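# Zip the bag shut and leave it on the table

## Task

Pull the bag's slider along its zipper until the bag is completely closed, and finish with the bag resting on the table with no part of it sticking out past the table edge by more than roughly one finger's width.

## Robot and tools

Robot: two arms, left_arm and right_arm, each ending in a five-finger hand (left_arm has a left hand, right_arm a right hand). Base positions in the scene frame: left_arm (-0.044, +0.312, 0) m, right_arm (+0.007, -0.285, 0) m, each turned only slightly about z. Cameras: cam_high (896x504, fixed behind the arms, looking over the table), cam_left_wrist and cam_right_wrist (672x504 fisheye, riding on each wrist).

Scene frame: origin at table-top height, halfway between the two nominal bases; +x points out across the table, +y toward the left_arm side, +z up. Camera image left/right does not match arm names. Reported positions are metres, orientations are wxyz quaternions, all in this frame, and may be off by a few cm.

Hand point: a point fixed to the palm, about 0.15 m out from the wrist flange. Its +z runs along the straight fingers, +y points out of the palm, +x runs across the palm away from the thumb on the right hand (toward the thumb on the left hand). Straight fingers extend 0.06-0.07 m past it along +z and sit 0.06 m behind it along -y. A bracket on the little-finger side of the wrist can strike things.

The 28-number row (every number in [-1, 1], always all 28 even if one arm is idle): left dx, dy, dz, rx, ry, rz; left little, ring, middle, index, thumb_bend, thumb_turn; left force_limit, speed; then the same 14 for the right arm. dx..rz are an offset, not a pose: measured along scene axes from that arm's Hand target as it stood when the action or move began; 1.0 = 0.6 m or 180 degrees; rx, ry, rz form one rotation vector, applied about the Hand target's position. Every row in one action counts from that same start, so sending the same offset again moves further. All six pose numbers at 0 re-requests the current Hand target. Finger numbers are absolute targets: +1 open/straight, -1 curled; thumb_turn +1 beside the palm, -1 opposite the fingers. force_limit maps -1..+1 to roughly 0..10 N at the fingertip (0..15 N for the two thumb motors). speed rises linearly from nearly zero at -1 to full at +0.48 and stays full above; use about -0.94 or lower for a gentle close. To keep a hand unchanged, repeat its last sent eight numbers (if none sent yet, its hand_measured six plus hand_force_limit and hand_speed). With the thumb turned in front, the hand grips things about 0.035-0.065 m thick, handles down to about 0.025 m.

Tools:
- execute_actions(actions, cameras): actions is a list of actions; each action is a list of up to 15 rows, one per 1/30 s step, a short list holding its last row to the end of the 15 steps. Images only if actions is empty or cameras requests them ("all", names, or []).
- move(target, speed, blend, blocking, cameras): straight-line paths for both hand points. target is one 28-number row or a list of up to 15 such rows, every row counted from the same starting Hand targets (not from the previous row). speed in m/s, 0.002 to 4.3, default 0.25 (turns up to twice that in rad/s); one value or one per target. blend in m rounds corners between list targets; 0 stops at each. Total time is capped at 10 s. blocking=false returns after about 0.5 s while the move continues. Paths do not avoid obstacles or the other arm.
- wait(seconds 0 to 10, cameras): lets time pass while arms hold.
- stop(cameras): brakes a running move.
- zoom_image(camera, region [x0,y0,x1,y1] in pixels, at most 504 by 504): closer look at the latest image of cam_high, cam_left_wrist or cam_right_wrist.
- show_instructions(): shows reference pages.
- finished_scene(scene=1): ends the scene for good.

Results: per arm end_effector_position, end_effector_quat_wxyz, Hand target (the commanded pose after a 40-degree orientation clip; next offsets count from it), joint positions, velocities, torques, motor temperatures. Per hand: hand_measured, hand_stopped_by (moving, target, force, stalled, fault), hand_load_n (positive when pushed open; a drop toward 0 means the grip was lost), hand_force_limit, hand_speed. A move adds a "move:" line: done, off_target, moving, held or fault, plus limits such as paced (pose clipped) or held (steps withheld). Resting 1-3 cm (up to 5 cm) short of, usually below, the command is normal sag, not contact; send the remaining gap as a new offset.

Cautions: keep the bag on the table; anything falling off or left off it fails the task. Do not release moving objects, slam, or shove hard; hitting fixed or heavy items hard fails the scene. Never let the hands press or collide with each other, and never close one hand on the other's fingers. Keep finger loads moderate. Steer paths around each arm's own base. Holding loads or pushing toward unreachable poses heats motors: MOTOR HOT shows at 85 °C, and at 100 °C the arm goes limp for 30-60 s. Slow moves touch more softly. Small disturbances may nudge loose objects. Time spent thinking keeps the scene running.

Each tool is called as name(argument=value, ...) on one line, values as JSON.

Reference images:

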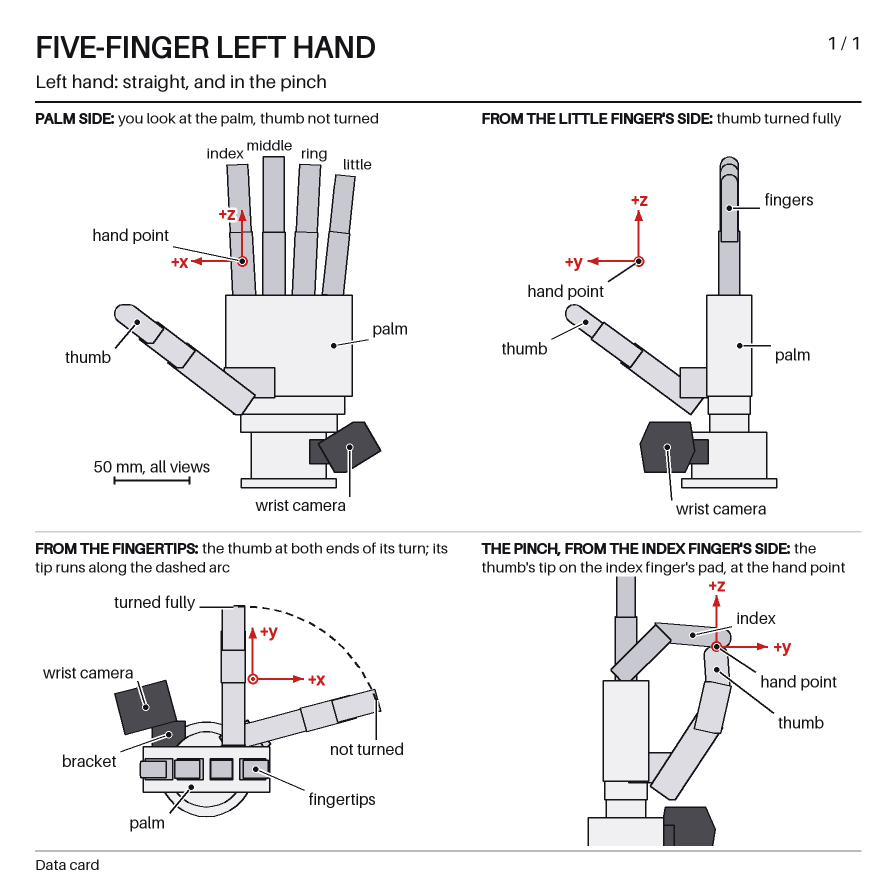

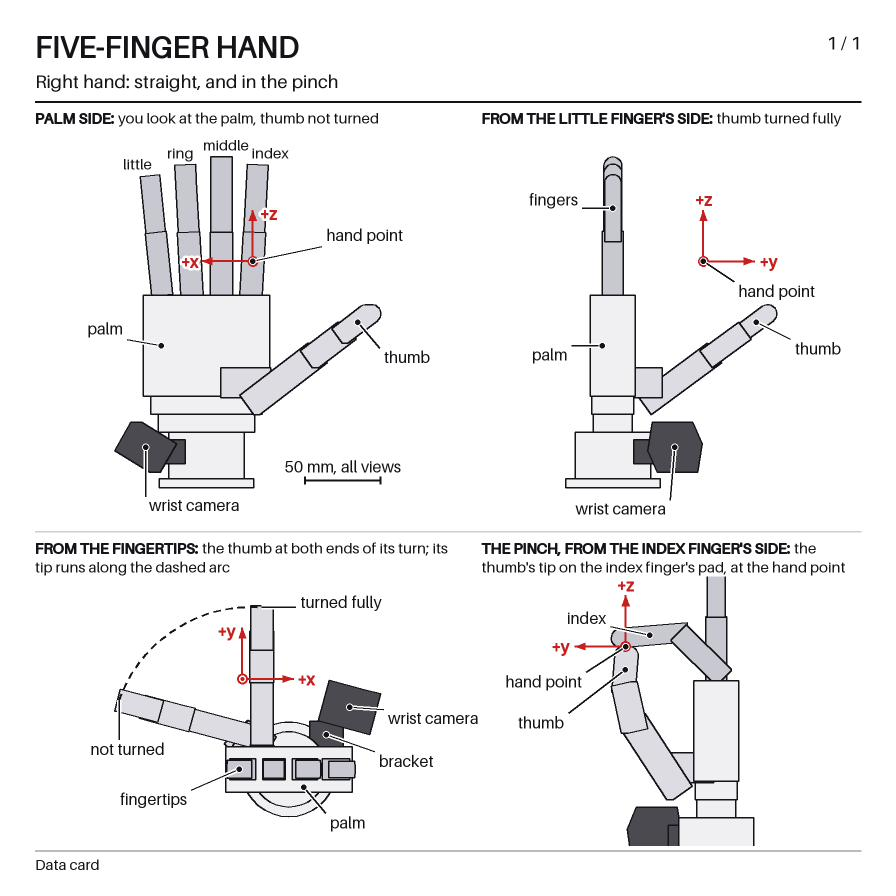

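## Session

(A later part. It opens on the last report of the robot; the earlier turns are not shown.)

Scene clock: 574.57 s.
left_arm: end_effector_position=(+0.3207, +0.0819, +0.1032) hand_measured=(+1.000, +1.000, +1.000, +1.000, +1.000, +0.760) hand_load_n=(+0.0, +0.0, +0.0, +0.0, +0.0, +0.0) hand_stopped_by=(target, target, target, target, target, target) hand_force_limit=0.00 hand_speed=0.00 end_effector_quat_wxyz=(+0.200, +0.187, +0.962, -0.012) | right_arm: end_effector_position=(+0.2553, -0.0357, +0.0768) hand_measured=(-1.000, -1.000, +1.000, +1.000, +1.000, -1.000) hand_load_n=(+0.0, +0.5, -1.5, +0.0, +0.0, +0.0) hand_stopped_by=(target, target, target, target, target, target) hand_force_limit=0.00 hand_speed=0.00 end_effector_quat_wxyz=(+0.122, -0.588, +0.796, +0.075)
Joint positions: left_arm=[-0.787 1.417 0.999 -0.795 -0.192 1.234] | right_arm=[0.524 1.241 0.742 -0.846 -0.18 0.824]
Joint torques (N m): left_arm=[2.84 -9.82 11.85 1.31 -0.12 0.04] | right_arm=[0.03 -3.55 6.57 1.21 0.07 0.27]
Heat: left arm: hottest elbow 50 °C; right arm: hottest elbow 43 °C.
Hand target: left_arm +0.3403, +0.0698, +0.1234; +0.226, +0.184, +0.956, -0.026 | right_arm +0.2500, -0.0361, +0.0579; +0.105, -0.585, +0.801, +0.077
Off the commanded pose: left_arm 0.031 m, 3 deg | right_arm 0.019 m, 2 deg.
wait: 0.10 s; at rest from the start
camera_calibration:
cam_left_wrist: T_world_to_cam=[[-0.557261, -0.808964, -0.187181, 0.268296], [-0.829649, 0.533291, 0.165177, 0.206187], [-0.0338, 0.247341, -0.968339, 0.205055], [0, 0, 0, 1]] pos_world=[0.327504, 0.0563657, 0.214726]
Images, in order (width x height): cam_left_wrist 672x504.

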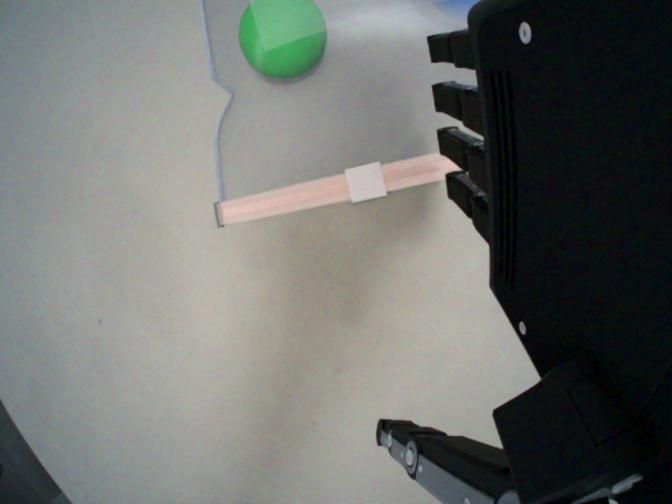

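move(target=[0.02,0.028,-0.048,0,0,0, 1,1,1,1,1,0.76,0,0, 0,0,0,0,0,0, -1,-1,1,1,1,-1,0,0], speed=0.06, cameras=["cam_left_wrist","cam_high"])

zoom_image(camera="cam_left_wrist", region=[200, 110, 500, 260])

zoom_image(camera="cam_high", region=[375, 165, 425, 220])

Scene clock: 595.87 s.
left_arm: end_effector_position=(+0.3458, +0.0864, +0.0937) hand_measured=(+1.000, +1.000, +1.000, +1.000, +1.000, +0.760) hand_load_n=(+0.0, +0.0, +0.0, +0.0, +0.0, +0.0) hand_stopped_by=(target, target, target, target, target, target) hand_force_limit=0.00 hand_speed=0.00 end_effector_quat_wxyz=(+0.220, +0.183, +0.958, -0.025) | right_arm: end_effector_position=(+0.2553, -0.0357, +0.0768) hand_measured=(-1.000, -1.000, +1.000, +1.000, +1.000, -1.000) hand_load_n=(+0.0, +0.0, -2.0, +0.0, +0.0, +0.0) hand_stopped_by=(target, target, target, target, target, target) hand_force_limit=0.00 hand_speed=0.00 end_effector_quat_wxyz=(+0.122, -0.588, +0.796, +0.075)
Joint positions: left_arm=[-0.737 1.439 0.986 -0.704 -0.171 1.279] | right_arm=[0.524 1.241 0.742 -0.846 -0.18 0.824]
Joint torques (N m): left_arm=[2.32 -9.41 8.5 1.39 -0.09 0.01] | right_arm=[0.38 -3.43 6.46 1.32 0.1 0.25]
Heat: left arm: hottest elbow 51 °C; right arm: hottest elbow 41 °C.
Hand target: left_arm +0.3523, +0.0865, +0.0946; +0.226, +0.184, +0.956, -0.026 | right_arm +0.2500, -0.0361, +0.0579; +0.105, -0.585, +0.801, +0.077
Off the commanded pose: left_arm 0.007 m, 1 deg | right_arm 0.020 m, 2 deg.
move: off_target (right_arm)
camera_calibration:
cam_left_wrist: T_world_to_cam=[[-0.55005, -0.815814, -0.178585, 0.281366], [-0.835131, 0.537164, 0.118367, 0.232173], [-0.000636245, 0.21425, -0.976779, 0.187801], [0, 0, 0, 1]] pos_world=[0.34878, 0.0645907, 0.206206]
Images, in order (width x height): cam_high 896x504, cam_left_wrist 672x504.

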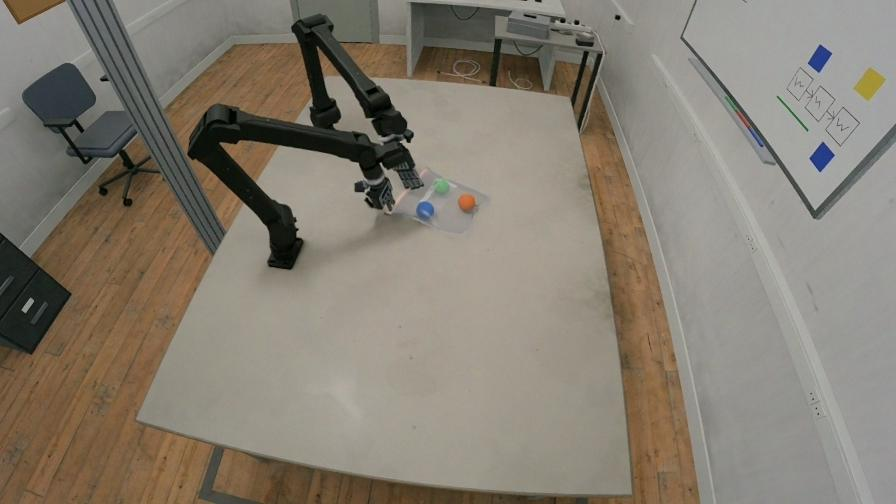

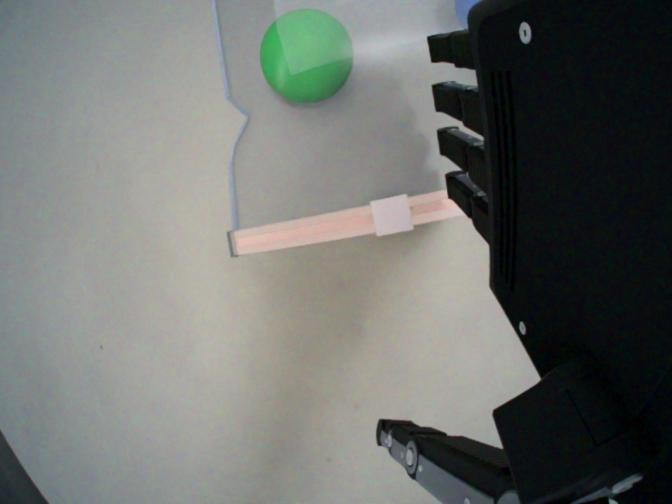

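Scaled by 1.680 from the camera's 672x504 image, which has a finer 960x720 frame.

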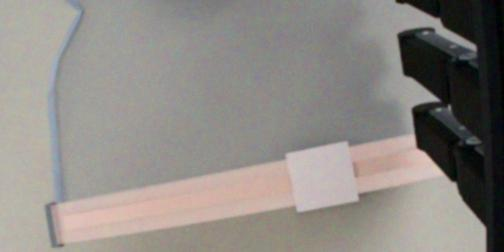

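Scaled by 9.164 from the camera's 896x504 image, which has a finer 1280x720 frame.

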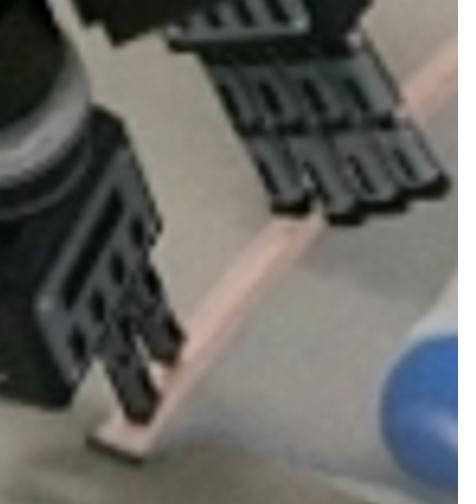

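move(target=[-0.013,0.027,-0.033,0,0,0, 1,1,1,1,1,0.76,0,0, 0,0,0,0,0,0, -1,-1,1,1,1,-1,0,0], speed=0.06, cameras=["cam_left_wrist","cam_high"])

zoom_image(camera="cam_left_wrist", region=[200, 110, 500, 260])

zoom_image(camera="cam_high", region=[375, 165, 425, 220])

Scene clock: 617.67 s.
left_arm: end_effector_position=(+0.3382, +0.1012, +0.0690) hand_measured=(+1.000, +1.000, +1.000, +1.000, +1.000, +0.760) hand_load_n=(+0.0, +0.0, +0.0, +0.5, +0.0, +0.0) hand_stopped_by=(target, target, target, target, target, target) hand_force_limit=0.00 hand_speed=0.00 end_effector_quat_wxyz=(+0.215, +0.184, +0.959, -0.023) | right_arm: end_effector_position=(+0.2553, -0.0357, +0.0768) hand_measured=(-1.000, -1.000, +1.000, +1.000, +1.000, -1.000) hand_load_n=(+0.0, +0.0, -1.5, +0.0, +0.0, +0.0) hand_stopped_by=(target, target, target, target, target, target) hand_force_limit=0.00 hand_speed=0.00 end_effector_quat_wxyz=(+0.122, -0.588, +0.796, +0.075)
Joint positions: left_arm=[-0.72 1.438 0.915 -0.641 -0.162 1.296] | right_arm=[0.524 1.241 0.742 -0.846 -0.18 0.824]
Joint torques (N m): left_arm=[2.9 -10.46 8.08 1.2 -0.13 0.03] | right_arm=[0.21 -3.43 6.6 1.22 0.06 0.27]
Heat: left arm: hottest elbow 50 °C; right arm: hottest elbow 40 °C.
Hand target: left_arm +0.3446, +0.1028, +0.0747; +0.226, +0.184, +0.956, -0.026 | right_arm +0.2500, -0.0361, +0.0579; +0.105, -0.585, +0.801, +0.077
Off the commanded pose: left_arm 0.009 m, 1 deg | right_arm 0.020 m, 2 deg.
move: off_target (right_arm)
camera_calibration:
cam_left_wrist: T_world_to_cam=[[-0.552946, -0.813962, -0.17809, 0.285629], [-0.833165, 0.537743, 0.12911, 0.21929], [-0.00932447, 0.219769, -0.975507, 0.162742], [0, 0, 0, 1]] pos_world=[0.342159, 0.078804, 0.181311]
Images, in order (width x height): cam_high 896x504, cam_left_wrist 672x504.

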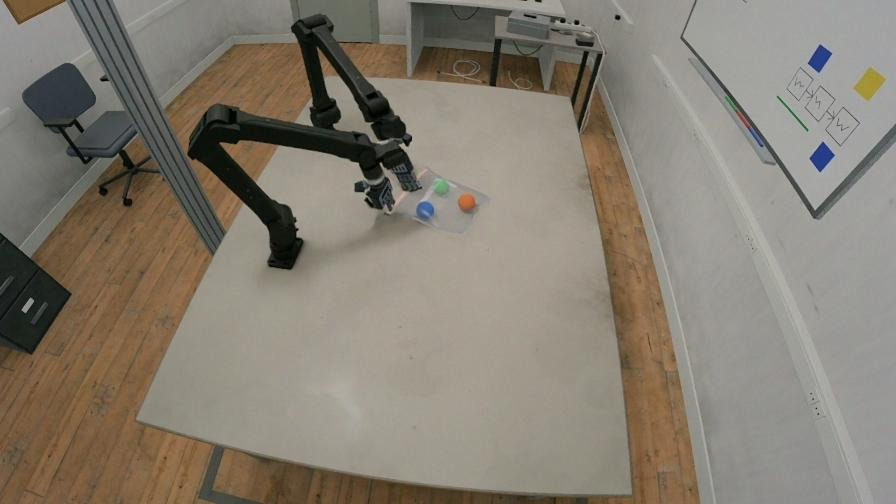

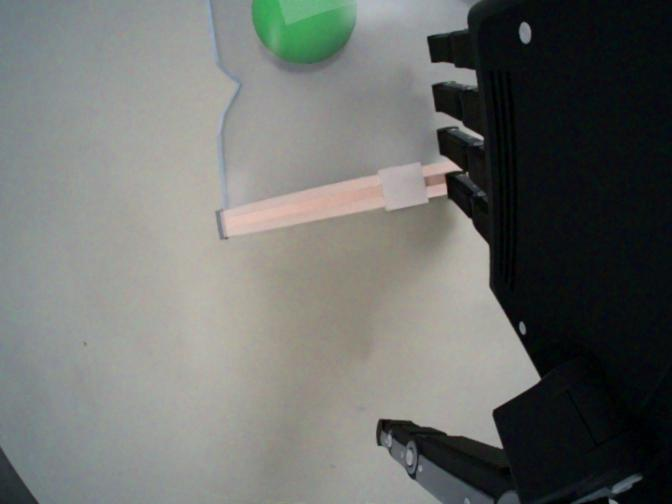

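Scaled by 1.680 from the camera's 672x504 image, which has a finer 960x720 frame.

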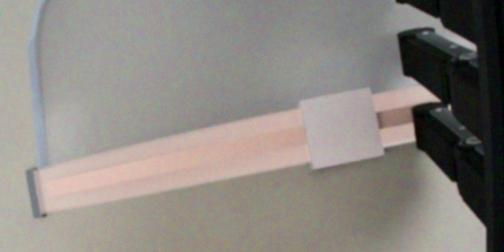

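Scaled by 9.164 from the camera's 896x504 image, which has a finer 1280x720 frame.

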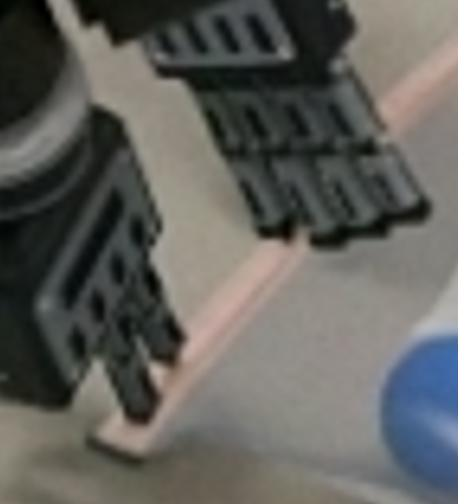

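zoom_image(camera="cam_left_wrist", region=[360, 140, 480, 220])

Scaled by 4.200 from the camera's 672x504 image, which has a finer 960x720 frame.

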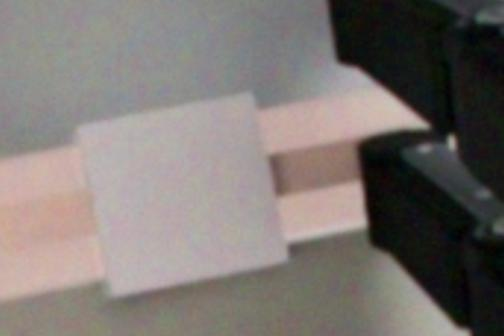

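move(target=[0.0135,0.0305,-0.006,0,0,0, 1,1,1,1,1,0.76,0,0, 0,0,0,0,0,0, -1,-1,1,1,1,-1,0,0], speed=0.04, cameras=["cam_left_wrist","cam_high"])

zoom_image(camera="cam_left_wrist", region=[200, 110, 500, 260])

zoom_image(camera="cam_high", region=[375, 165, 425, 220])

Scene clock: 646.77 s.
left_arm: end_effector_position=(+0.3472, +0.1147, +0.0680) hand_measured=(+1.000, +1.000, +1.000, +1.000, +1.000, +0.760) hand_load_n=(+0.0, +0.0, +0.0, +0.5, +0.0, +0.0) hand_stopped_by=(target, target, target, target, target, target) hand_force_limit=0.00 hand_speed=0.00 end_effector_quat_wxyz=(+0.217, +0.185, +0.958, -0.028) | right_arm: end_effector_position=(+0.2570, -0.0347, +0.0768) hand_measured=(-1.000, -1.000, +1.000, +1.000, +1.000, -1.000) hand_load_n=(+0.0, +0.0, -1.0, +0.0, +0.0, +0.0) hand_stopped_by=(target, target, target, target, target, target) hand_force_limit=0.00 hand_speed=0.00 end_effector_quat_wxyz=(+0.125, -0.588, +0.795, +0.075)
Joint positions: left_arm=[-0.676 1.429 0.901 -0.621 -0.136 1.338] | right_arm=[0.524 1.242 0.742 -0.838 -0.18 0.824]
Joint torques (N m): left_arm=[3.49 -10.11 7.57 1.33 -0.32 0.07] | right_arm=[0.38 -3.6 6.69 1.06 0.07 0.26]
Heat: left arm: hottest elbow 46 °C; right arm: hottest elbow 40 °C.
Hand target: left_arm +0.3527, +0.1210, +0.0712; +0.226, +0.184, +0.956, -0.026 | right_arm +0.2500, -0.0361, +0.0580; +0.105, -0.585, +0.801, +0.077
Off the commanded pose: left_arm 0.009 m, 1 deg | right_arm 0.020 m, 2 deg.
move: off_target (right_arm)
camera_calibration:
cam_left_wrist: T_world_to_cam=[[-0.55583, -0.813623, -0.170501, 0.301764], [-0.831278, 0.542667, 0.120372, 0.219031], [-0.00541223, 0.208641, -0.977977, 0.159026], [0, 0, 0, 1]] pos_world=[0.350665, 0.0934817, 0.18061]
Images, in order (width x height): cam_high 896x504, cam_left_wrist 672x504.

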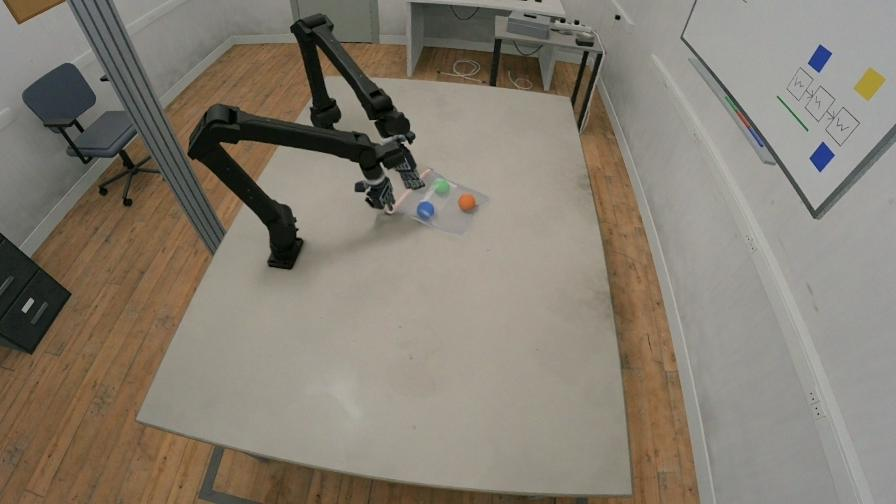

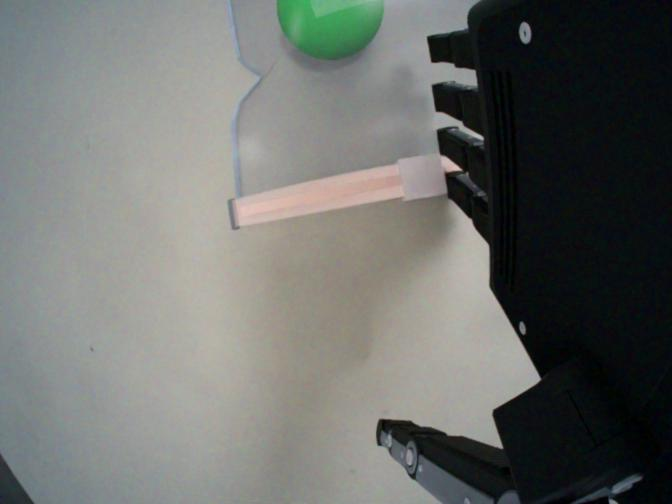

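Scaled by 1.680 from the camera's 672x504 image, which has a finer 960x720 frame.

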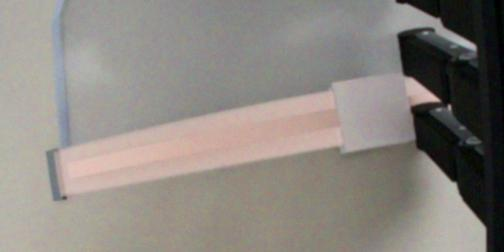

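Scaled by 9.164 from the camera's 896x504 image, which has a finer 1280x720 frame.

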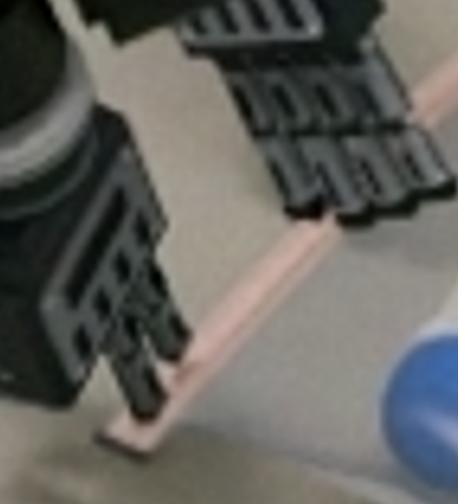

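move(target=[0.0135,0.0305,0,0,0,0, 1,1,1,1,1,0.76,0,0, 0,0,0,0,0,0, -1,-1,1,1,1,-1,0,0], speed=0.04, cameras=["cam_left_wrist","cam_high"])

zoom_image(camera="cam_left_wrist", region=[200, 110, 500, 260])

zoom_image(camera="cam_high", region=[375, 165, 425, 220])

Scene clock: 659.03 s.
left_arm: end_effector_position=(+0.3544, +0.1257, +0.0675) hand_measured=(+1.000, +1.000, +1.000, +1.000, +1.000, +0.760) hand_load_n=(+0.0, +0.0, +0.5, +0.5, +0.0, +0.0) hand_stopped_by=(target, target, target, target, target, target) hand_force_limit=0.00 hand_speed=0.00 end_effector_quat_wxyz=(+0.218, +0.188, +0.957, -0.036) | right_arm: end_effector_position=(+0.2599, -0.0325, +0.0766) hand_measured=(-1.000, -1.000, +1.000, +1.000, +1.000, -1.000) hand_load_n=(+0.0, +0.0, +0.0, +0.0, +0.0, +0.0) hand_stopped_by=(target, target, target, target, target, target) hand_force_limit=0.00 hand_speed=0.00 end_effector_quat_wxyz=(+0.131, -0.588, +0.794, +0.076)
Joint positions: left_arm=[-0.635 1.421 0.892 -0.609 -0.105 1.378] | right_arm=[0.524 1.246 0.742 -0.822 -0.184 0.824]
Joint torques (N m): left_arm=[3.6 -10.58 7.36 1.14 -0.64 0.13] | right_arm=[0.15 -3.96 6.67 0.49 0.16 0.27]
Heat: left arm: hottest elbow 46 °C; right arm: hottest elbow 39 °C.
Hand target: left_arm +0.3608, +0.1393, +0.0712; +0.226, +0.184, +0.956, -0.026 | right_arm +0.2500, -0.0361, +0.0580; +0.105, -0.585, +0.801, +0.077
Off the commanded pose: left_arm 0.016 m, 2 deg | right_arm 0.021 m, 3 deg.
move: off_target (left_arm, right_arm)
camera_calibration:
cam_left_wrist: T_world_to_cam=[[-0.563521, -0.810726, -0.158646, 0.316308], [-0.826084, 0.551746, 0.114724, 0.216501], [-0.00547746, 0.195705, -0.980648, 0.158028], [0, 0, 0, 1]] pos_world=[0.35796, 0.106058, 0.180313]
Images, in order (width x height): cam_high 896x504, cam_left_wrist 672x504.

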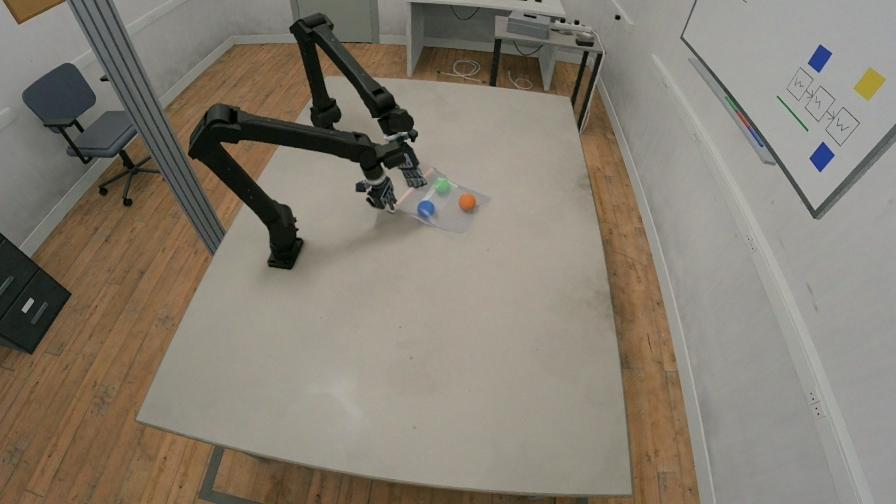

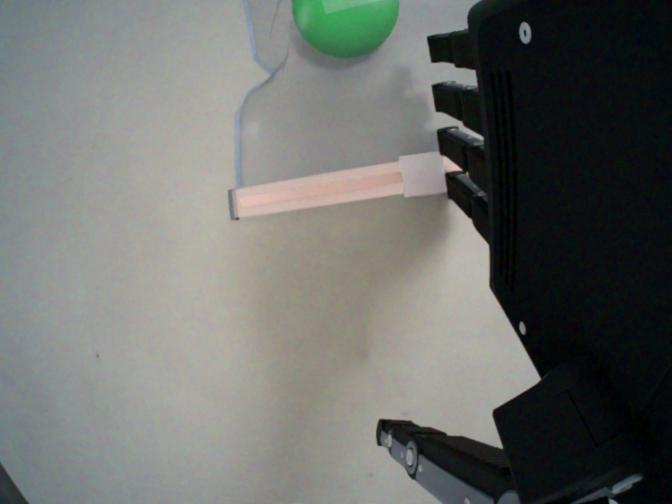

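Scaled by 1.680 from the camera's 672x504 image, which has a finer 960x720 frame.

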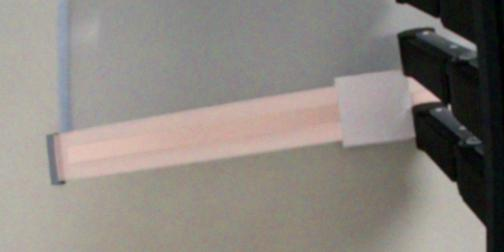

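Scaled by 9.164 from the camera's 896x504 image, which has a finer 1280x720 frame.

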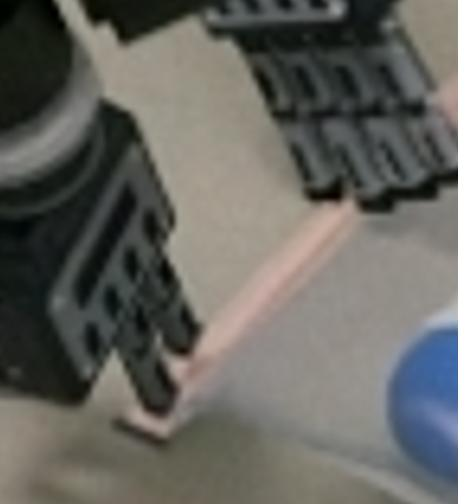

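move(target=[0.0135,0.035,0,0,0,0, 1,1,1,1,1,0.76,0,0, -0.003,-0.012,-0.008,0,0,0, -1,-1,1,1,1,-1,0,0], speed=0.04, cameras=["cam_left_wrist","cam_high"])

zoom_image(camera="cam_left_wrist", region=[200, 110, 500, 260])

zoom_image(camera="cam_high", region=[375, 165, 425, 220])

Scene clock: 673.17 s.
left_arm: end_effector_position=(+0.3602, +0.1391, +0.0672) hand_measured=(+1.000, +1.000, +1.000, +1.000, +1.000, +0.760) hand_load_n=(+0.0, +0.0, +0.0, +1.0, +0.0, +0.0) hand_stopped_by=(target, target, target, target, target, target) hand_force_limit=0.00 hand_speed=0.00 end_effector_quat_wxyz=(+0.216, +0.192, +0.956, -0.044) | right_arm: end_effector_position=(+0.2606, -0.0300, +0.0758) hand_measured=(-1.000, -1.000, +1.000, +1.000, +1.000, -1.000) hand_load_n=(+0.0, +0.0, +0.0, +0.0, +0.0, +0.0) hand_stopped_by=(target, target, target, target, target, target) hand_force_limit=0.00 hand_speed=0.00 end_effector_quat_wxyz=(+0.139, -0.588, +0.793, +0.080)
Joint positions: left_arm=[-0.591 1.409 0.881 -0.602 -0.069 1.424] | right_arm=[0.524 1.246 0.734 -0.801 -0.194 0.824]
Joint torques (N m): left_arm=[4.95 -9.88 7.34 1.02 -1.04 0.18] | right_arm=[-1.2 -4.37 5.67 0.18 0.4 0.09]
Heat: left arm: hottest elbow 45 °C; right arm: hottest elbow 39 °C.
Hand target: left_arm +0.3688, +0.1602, +0.0712; +0.226, +0.184, +0.956, -0.026 | right_arm +0.2483, -0.0432, +0.0533; +0.105, -0.585, +0.801, +0.077
Off the commanded pose: left_arm 0.023 m, 2 deg | right_arm 0.029 m, 4 deg.
move: off_target (left_arm, right_arm)
camera_calibration:
cam_left_wrist: T_world_to_cam=[[-0.573948, -0.805772, -0.145997, 0.332625], [-0.818858, 0.563112, 0.111249, 0.21001], [-0.00742876, 0.183401, -0.98301, 0.157698], [0, 0, 0, 1]] pos_world=[0.364049, 0.120839, 0.180218]
Images, in order (width x height): cam_high 896x504, cam_left_wrist 672x504.

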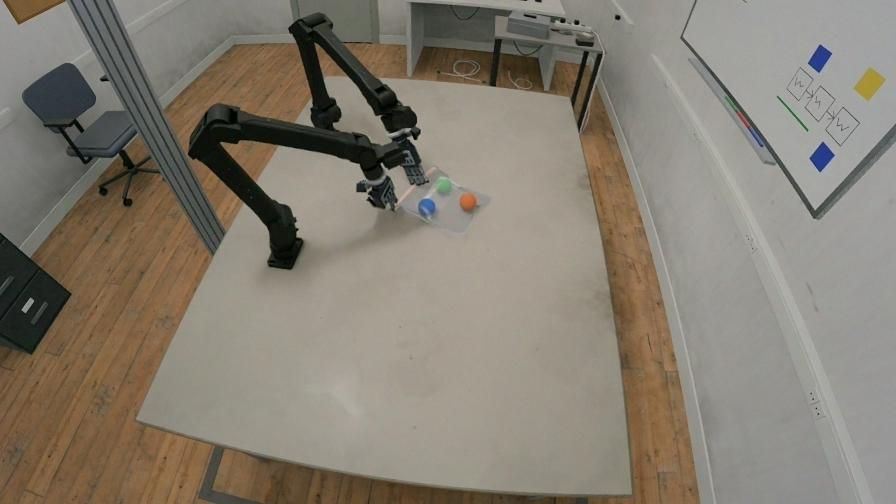

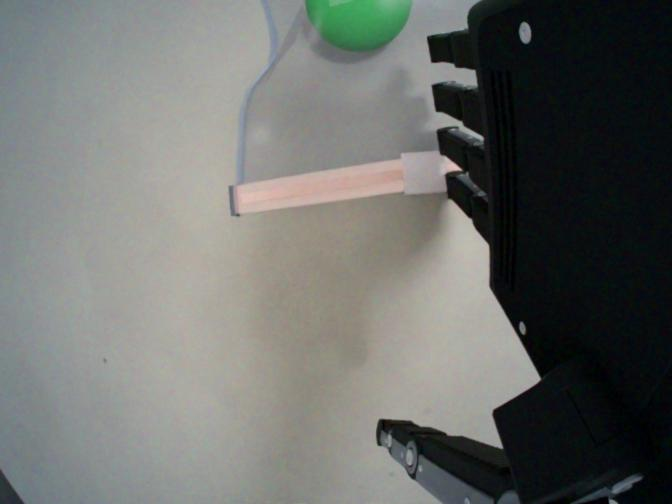

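Scaled by 1.680 from the camera's 672x504 image, which has a finer 960x720 frame.

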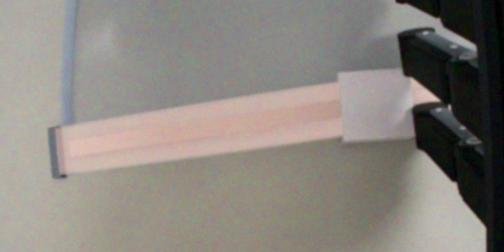

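Scaled by 9.164 from the camera's 896x504 image, which has a finer 1280x720 frame.

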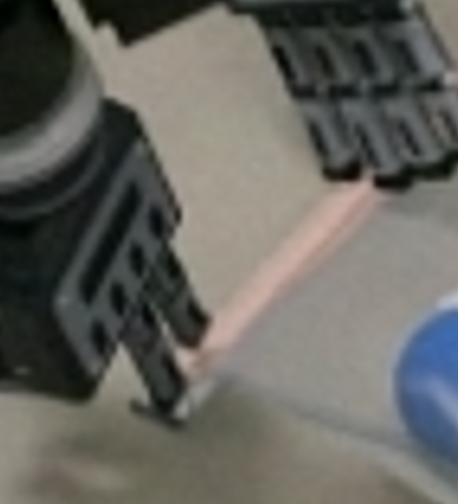

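move(target=[0.01,0.03,0,0,0,0, 1,1,1,1,1,0.76,0,0, 0,-0.02,0,0,0,0, -1,-1,1,1,1,-1,0,0], speed=0.04, cameras=["cam_left_wrist","cam_high", "cam_right_wrist"])

zoom_image(camera="cam_left_wrist", region=[200, 110, 500, 260])

zoom_image(camera="cam_high", region=[375, 165, 425, 220])

Scene clock: 685.27 s.
left_arm: end_effector_position=(+0.3705, +0.1801, +0.0673) hand_measured=(+1.000, +1.000, +1.000, +1.000, +1.000, +0.760) hand_load_n=(+0.0, +0.0, +0.0, +0.0, +0.0, +0.0) hand_stopped_by=(target, target, target, target, target, target) hand_force_limit=0.00 hand_speed=0.00 end_effector_quat_wxyz=(+0.218, +0.179, +0.959, -0.025) | right_arm: end_effector_position=(+0.2607, -0.0357, +0.0757) hand_measured=(-1.000, -1.000, +1.000, +1.000, +1.000, -1.000) hand_load_n=(+0.0, -0.5, -1.0, +0.0, +0.0, +0.0) hand_stopped_by=(target, target, target, target, target, target) hand_force_limit=0.00 hand_speed=0.00 end_effector_quat_wxyz=(+0.142, -0.587, +0.792, +0.085)
Joint positions: left_arm=[-0.504 1.392 0.859 -0.6 -0.074 1.483] | right_arm=[0.501 1.238 0.724 -0.798 -0.21 0.805]
Joint torques (N m): left_arm=[1.79 -9.17 8.23 1.13 -0.07 0.05] | right_arm=[-2.08 -4.48 5.56 -0.27 0.72 0]
Heat: left arm: hottest elbow 44 °C; right arm: hottest elbow 38 °C.
Hand target: left_arm +0.3749, +0.1782, +0.0712; +0.226, +0.184, +0.956, -0.026 | right_arm +0.2482, -0.0553, +0.0533; +0.105, -0.585, +0.801, +0.077
Off the commanded pose: left_arm 0.006 m, 1 deg | right_arm 0.032 m, 4 deg.
move: off_target (right_arm)
camera_calibration:
cam_left_wrist: T_world_to_cam=[[-0.54377, -0.821007, -0.173959, 0.364982], [-0.83921, 0.530373, 0.120128, 0.208154], [-0.00636278, 0.21131, -0.977398, 0.144692], [0, 0, 0, 1]] pos_world=[0.374072, 0.158679, 0.179908]
cam_right_wrist: T_world_to_cam=[[-0.99668, 0.0443089, -0.0683001, 0.264185], [-0.0176191, 0.701654, 0.7123, -0.0181408], [0.0794843, 0.711138, -0.698544, 0.173364], [0, 0, 0, 1]] pos_world=[0.249208, -0.122263, 0.152068]

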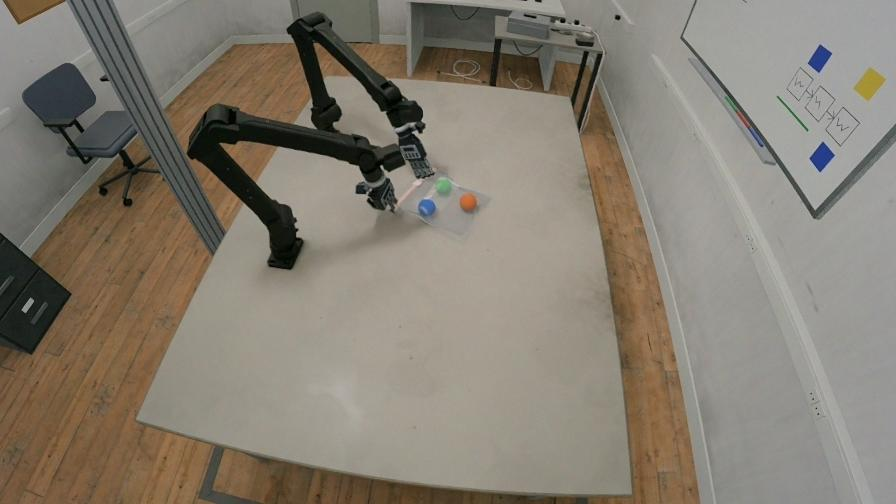

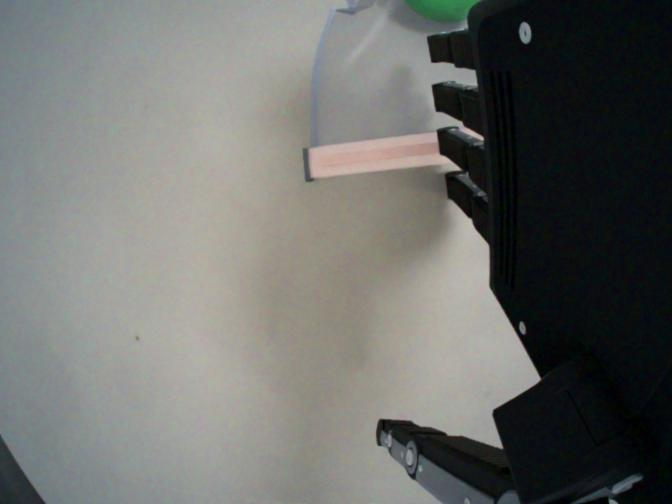

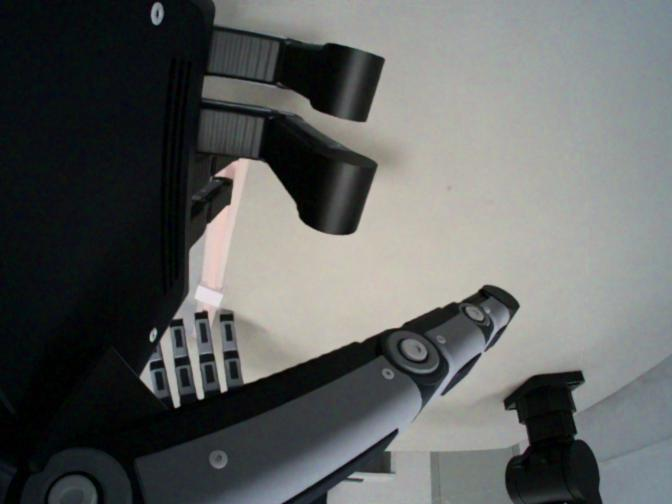

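Scaled by 1.680 from the camera's 672x504 image, which has a finer 960x720 frame.

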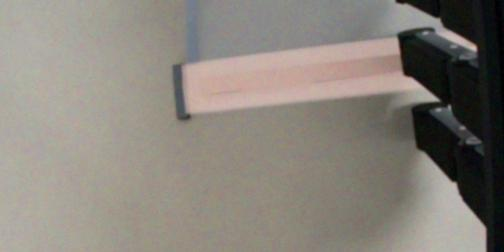

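Scaled by 9.164 from the camera's 896x504 image, which has a finer 1280x720 frame.

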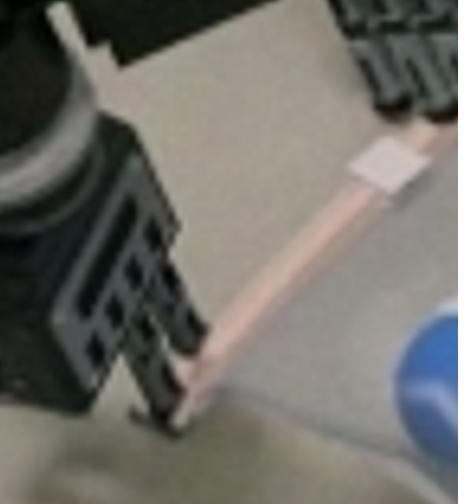

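zoom_image(camera="cam_right_wrist", region=[170, 220, 260, 330])

zoom_image(camera="cam_left_wrist", region=[290, 120, 460, 200])

Scaled by 4.582 from the camera's 672x504 image, which has a finer 960x720 frame.

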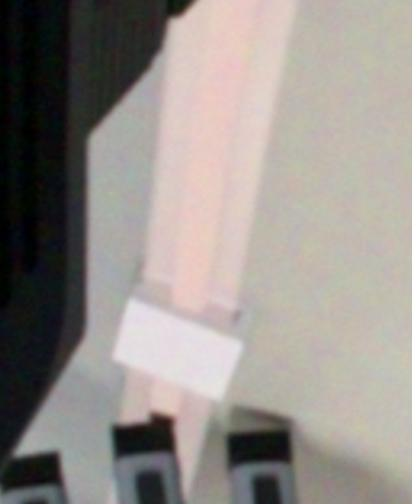

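Scaled by 2.965 from the camera's 672x504 image, which has a finer 960x720 frame.

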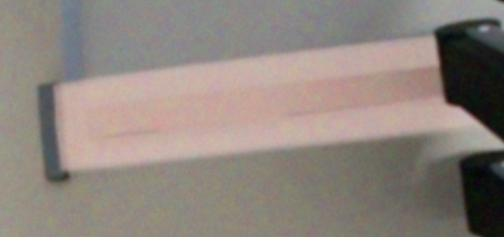

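move(target=[[0,0,0.06,0,0,0, 1,1,1,1,1,0.76,0,0, 0,0,0,0,0,0, -1,-1,1,1,1,-1,0,0],[-0.048,-0.118,0.06,0,0,0, 1,1,1,1,1,0.76,0,0, 0,0,0,0,0,0, -1,-1,1,1,1,-1,0,0],[-0.048,-0.118,0.012,0,0,0, 1,1,1,1,1,0.76,0,0, 0,0,0,0,0,0, -1,-1,1,1,1,-1,0,0]], speed=0.12, cameras=["cam_left_wrist","cam_high"])

zoom_image(camera="cam_left_wrist", region=[300, 110, 500, 260])

zoom_image(camera="cam_high", region=[375, 160, 435, 220])

Scene clock: 761.87 s.
left_arm: end_effector_position=(+0.3409, +0.1136, +0.0735) hand_measured=(+1.000, +1.000, +1.000, +1.000, +1.000, +0.760) hand_load_n=(+0.0, +0.0, +0.0, +0.0, +0.0, +0.0) hand_stopped_by=(target, target, target, target, target, target) hand_force_limit=0.00 hand_speed=0.00 end_effector_quat_wxyz=(+0.215, +0.190, +0.958, -0.020) | right_arm: end_effector_position=(+0.2607, -0.0357, +0.0757) hand_measured=(-1.000, -1.000, +1.000, +1.000, +1.000, -1.000) hand_load_n=(+0.0, +0.0, -1.0, +0.0, +0.0, +0.0) hand_stopped_by=(target, target, target, target, target, target) hand_force_limit=0.00 hand_speed=0.00 end_effector_quat_wxyz=(+0.142, -0.587, +0.792, +0.085)
Joint positions: left_arm=[-0.693 1.417 0.905 -0.65 -0.153 1.332] | right_arm=[0.501 1.238 0.724 -0.798 -0.21 0.805]
Joint torques (N m): left_arm=[1.73 -9.52 8.8 1.37 -0.22 -0.18] | right_arm=[-2.08 -4.66 5.64 -0.36 0.71 -0.01]
Motor temperatures (°C): left_arm=[28 38 42 25 26 26] | right_arm=[26 30 37 24 27 25]
Heat: left arm: hottest elbow 42 °C; right arm: hottest elbow 37 °C.
Hand target: left_arm +0.3460, +0.1075, +0.0783; +0.225, +0.184, +0.956, -0.026 | right_arm +0.2482, -0.0553, +0.0533; +0.105, -0.585, +0.801, +0.077
Off the commanded pose: left_arm 0.010 m, 2 deg | right_arm 0.032 m, 4 deg.
move: off_target (right_arm)
camera_calibration:
cam_left_wrist: T_world_to_cam=[[-0.560577, -0.807311, -0.184398, 0.300399], [-0.828078, 0.544795, 0.132229, 0.211503], [-0.00629093, 0.226821, -0.973916, 0.162523], [0, 0, 0, 1]] pos_world=[0.34456, 0.0904259, 0.18571]
Images, in order (width x height): cam_high 896x504, cam_left_wrist 672x504.

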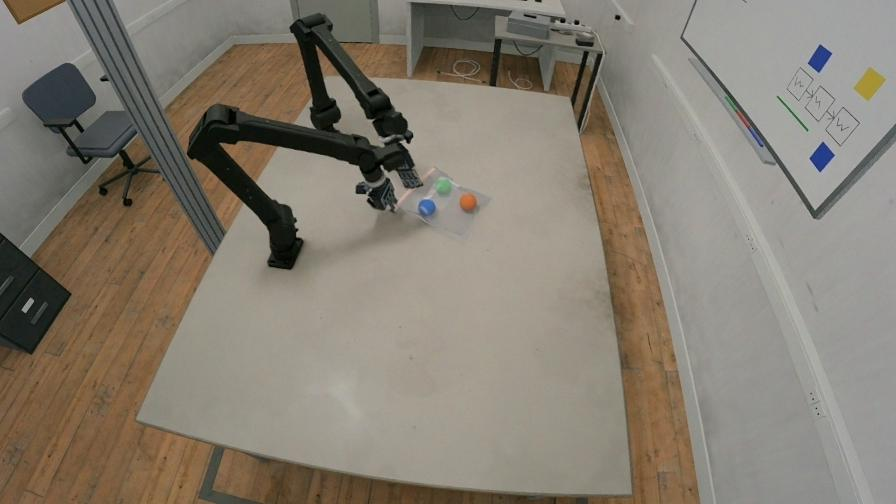

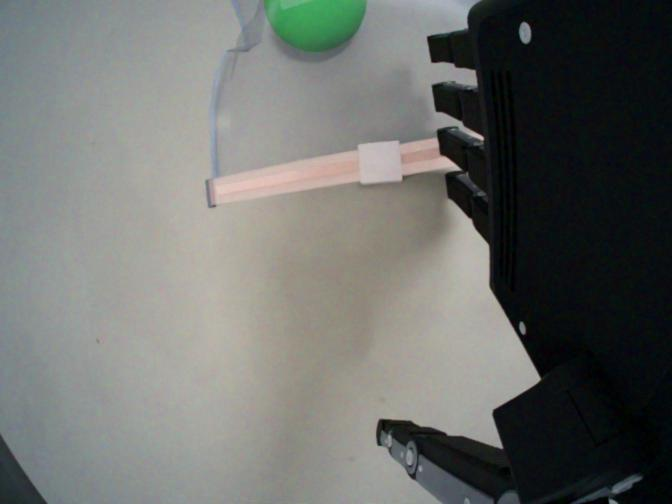

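Scaled by 2.520 from the camera's 672x504 image, which has a finer 960x720 frame.

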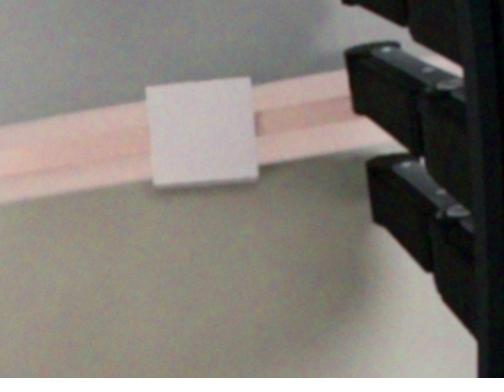

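Scaled by 8.400 from the camera's 896x504 image, which has a finer 1280x720 frame.

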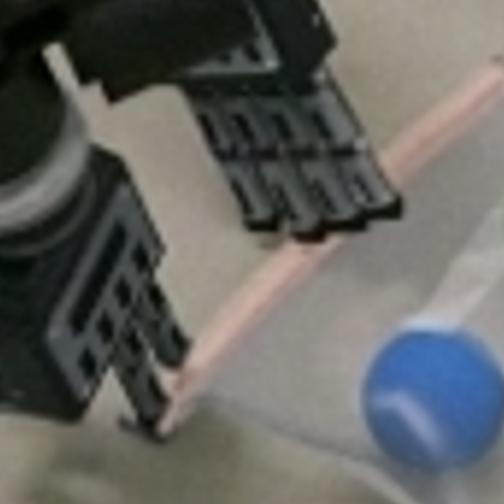

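move(target=[[0.0143,0.0085,0,0,0,0, 1,1,1,1,1,0.76,0,0, 0,0,0,0,0,0, -1,-1,1,1,1,-1,0,0],[0.0143,0.0085,-0.022,0,0,0, 1,1,1,1,1,0.76,0,0, 0,0,0,0,0,0, -1,-1,1,1,1,-1,0,0]], speed=0.06, cameras=["cam_left_wrist","cam_high"])

zoom_image(camera="cam_left_wrist", region=[300, 110, 500, 260])

zoom_image(camera="cam_high", region=[375, 160, 435, 220])

Scene clock: 787.10 s.
left_arm: end_effector_position=(+0.3496, +0.1107, +0.0665) hand_measured=(+1.000, +1.000, +1.000, +1.000, +1.000, +0.760) hand_load_n=(+0.0, +0.0, +0.0, +0.0, +0.0, +0.0) hand_stopped_by=(target, target, target, target, target, target) hand_force_limit=0.00 hand_speed=0.00 end_effector_quat_wxyz=(+0.222, +0.185, +0.957, -0.026) | right_arm: end_effector_position=(+0.2607, -0.0357, +0.0757) hand_measured=(-1.000, -1.000, +1.000, +1.000, +1.000, -1.000) hand_load_n=(+0.0, +0.0, -1.0, +0.0, +0.0, +0.0) hand_stopped_by=(target, target, target, target, target, target) hand_force_limit=0.00 hand_speed=0.00 end_effector_quat_wxyz=(+0.142, -0.587, +0.792, +0.085)
Joint positions: left_arm=[-0.684 1.44 0.905 -0.608 -0.148 1.332] | right_arm=[0.501 1.238 0.724 -0.798 -0.21 0.805]
Joint torques (N m): left_arm=[2.55 -9.35 8.02 1.48 -0.03 0.01] | right_arm=[-1.96 -4.42 5.61 -0.23 0.73 -0.02]
Heat: left arm: hottest elbow 44 °C; right arm: hottest elbow 37 °C.
Hand target: left_arm +0.3547, +0.1126, +0.0652; +0.226, +0.184, +0.956, -0.026 | right_arm +0.2482, -0.0553, +0.0533; +0.105, -0.585, +0.801, +0.077
Off the commanded pose: left_arm 0.005 m, 0 deg | right_arm 0.032 m, 4 deg.
move: off_target (right_arm)
camera_calibration:
cam_left_wrist: T_world_to_cam=[[-0.552502, -0.814088, -0.178892, 0.299158], [-0.833501, 0.540695, 0.113686, 0.224892], [0.0041755, 0.211919, -0.977278, 0.154565], [0, 0, 0, 1]] pos_world=[0.352088, 0.0891879, 0.179003]
Images, in order (width x height): cam_high 896x504, cam_left_wrist 672x504.

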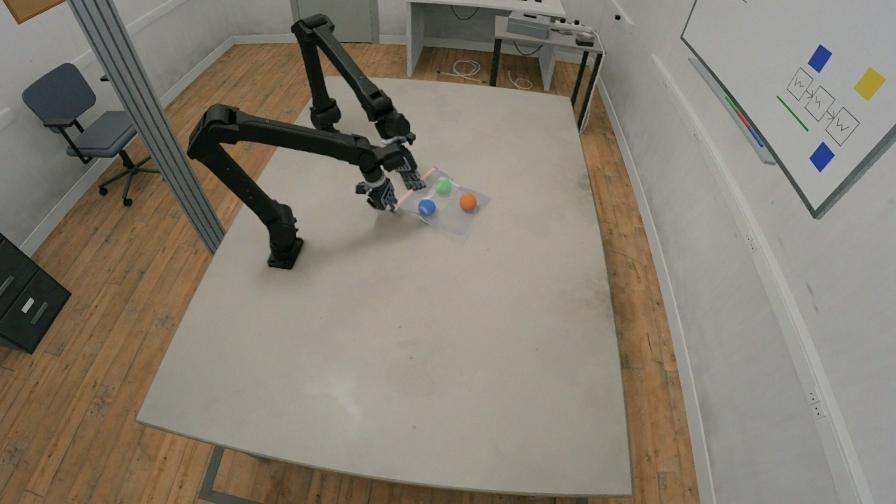

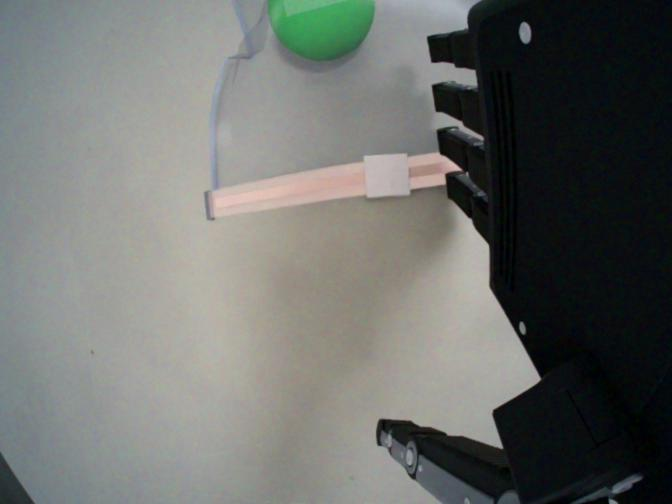

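Scaled by 2.520 from the camera's 672x504 image, which has a finer 960x720 frame.

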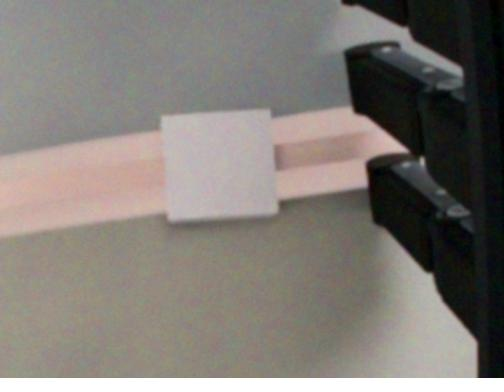

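Scaled by 8.400 from the camera's 896x504 image, which has a finer 1280x720 frame.

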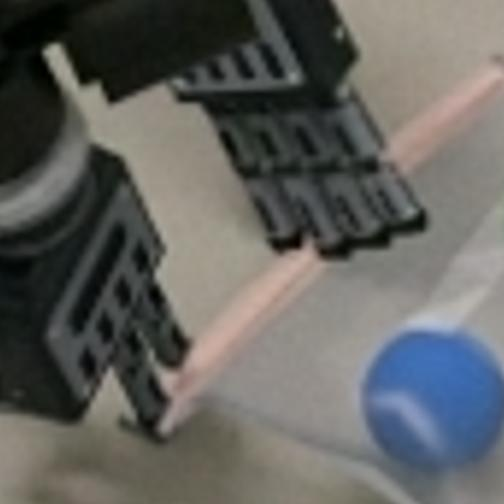

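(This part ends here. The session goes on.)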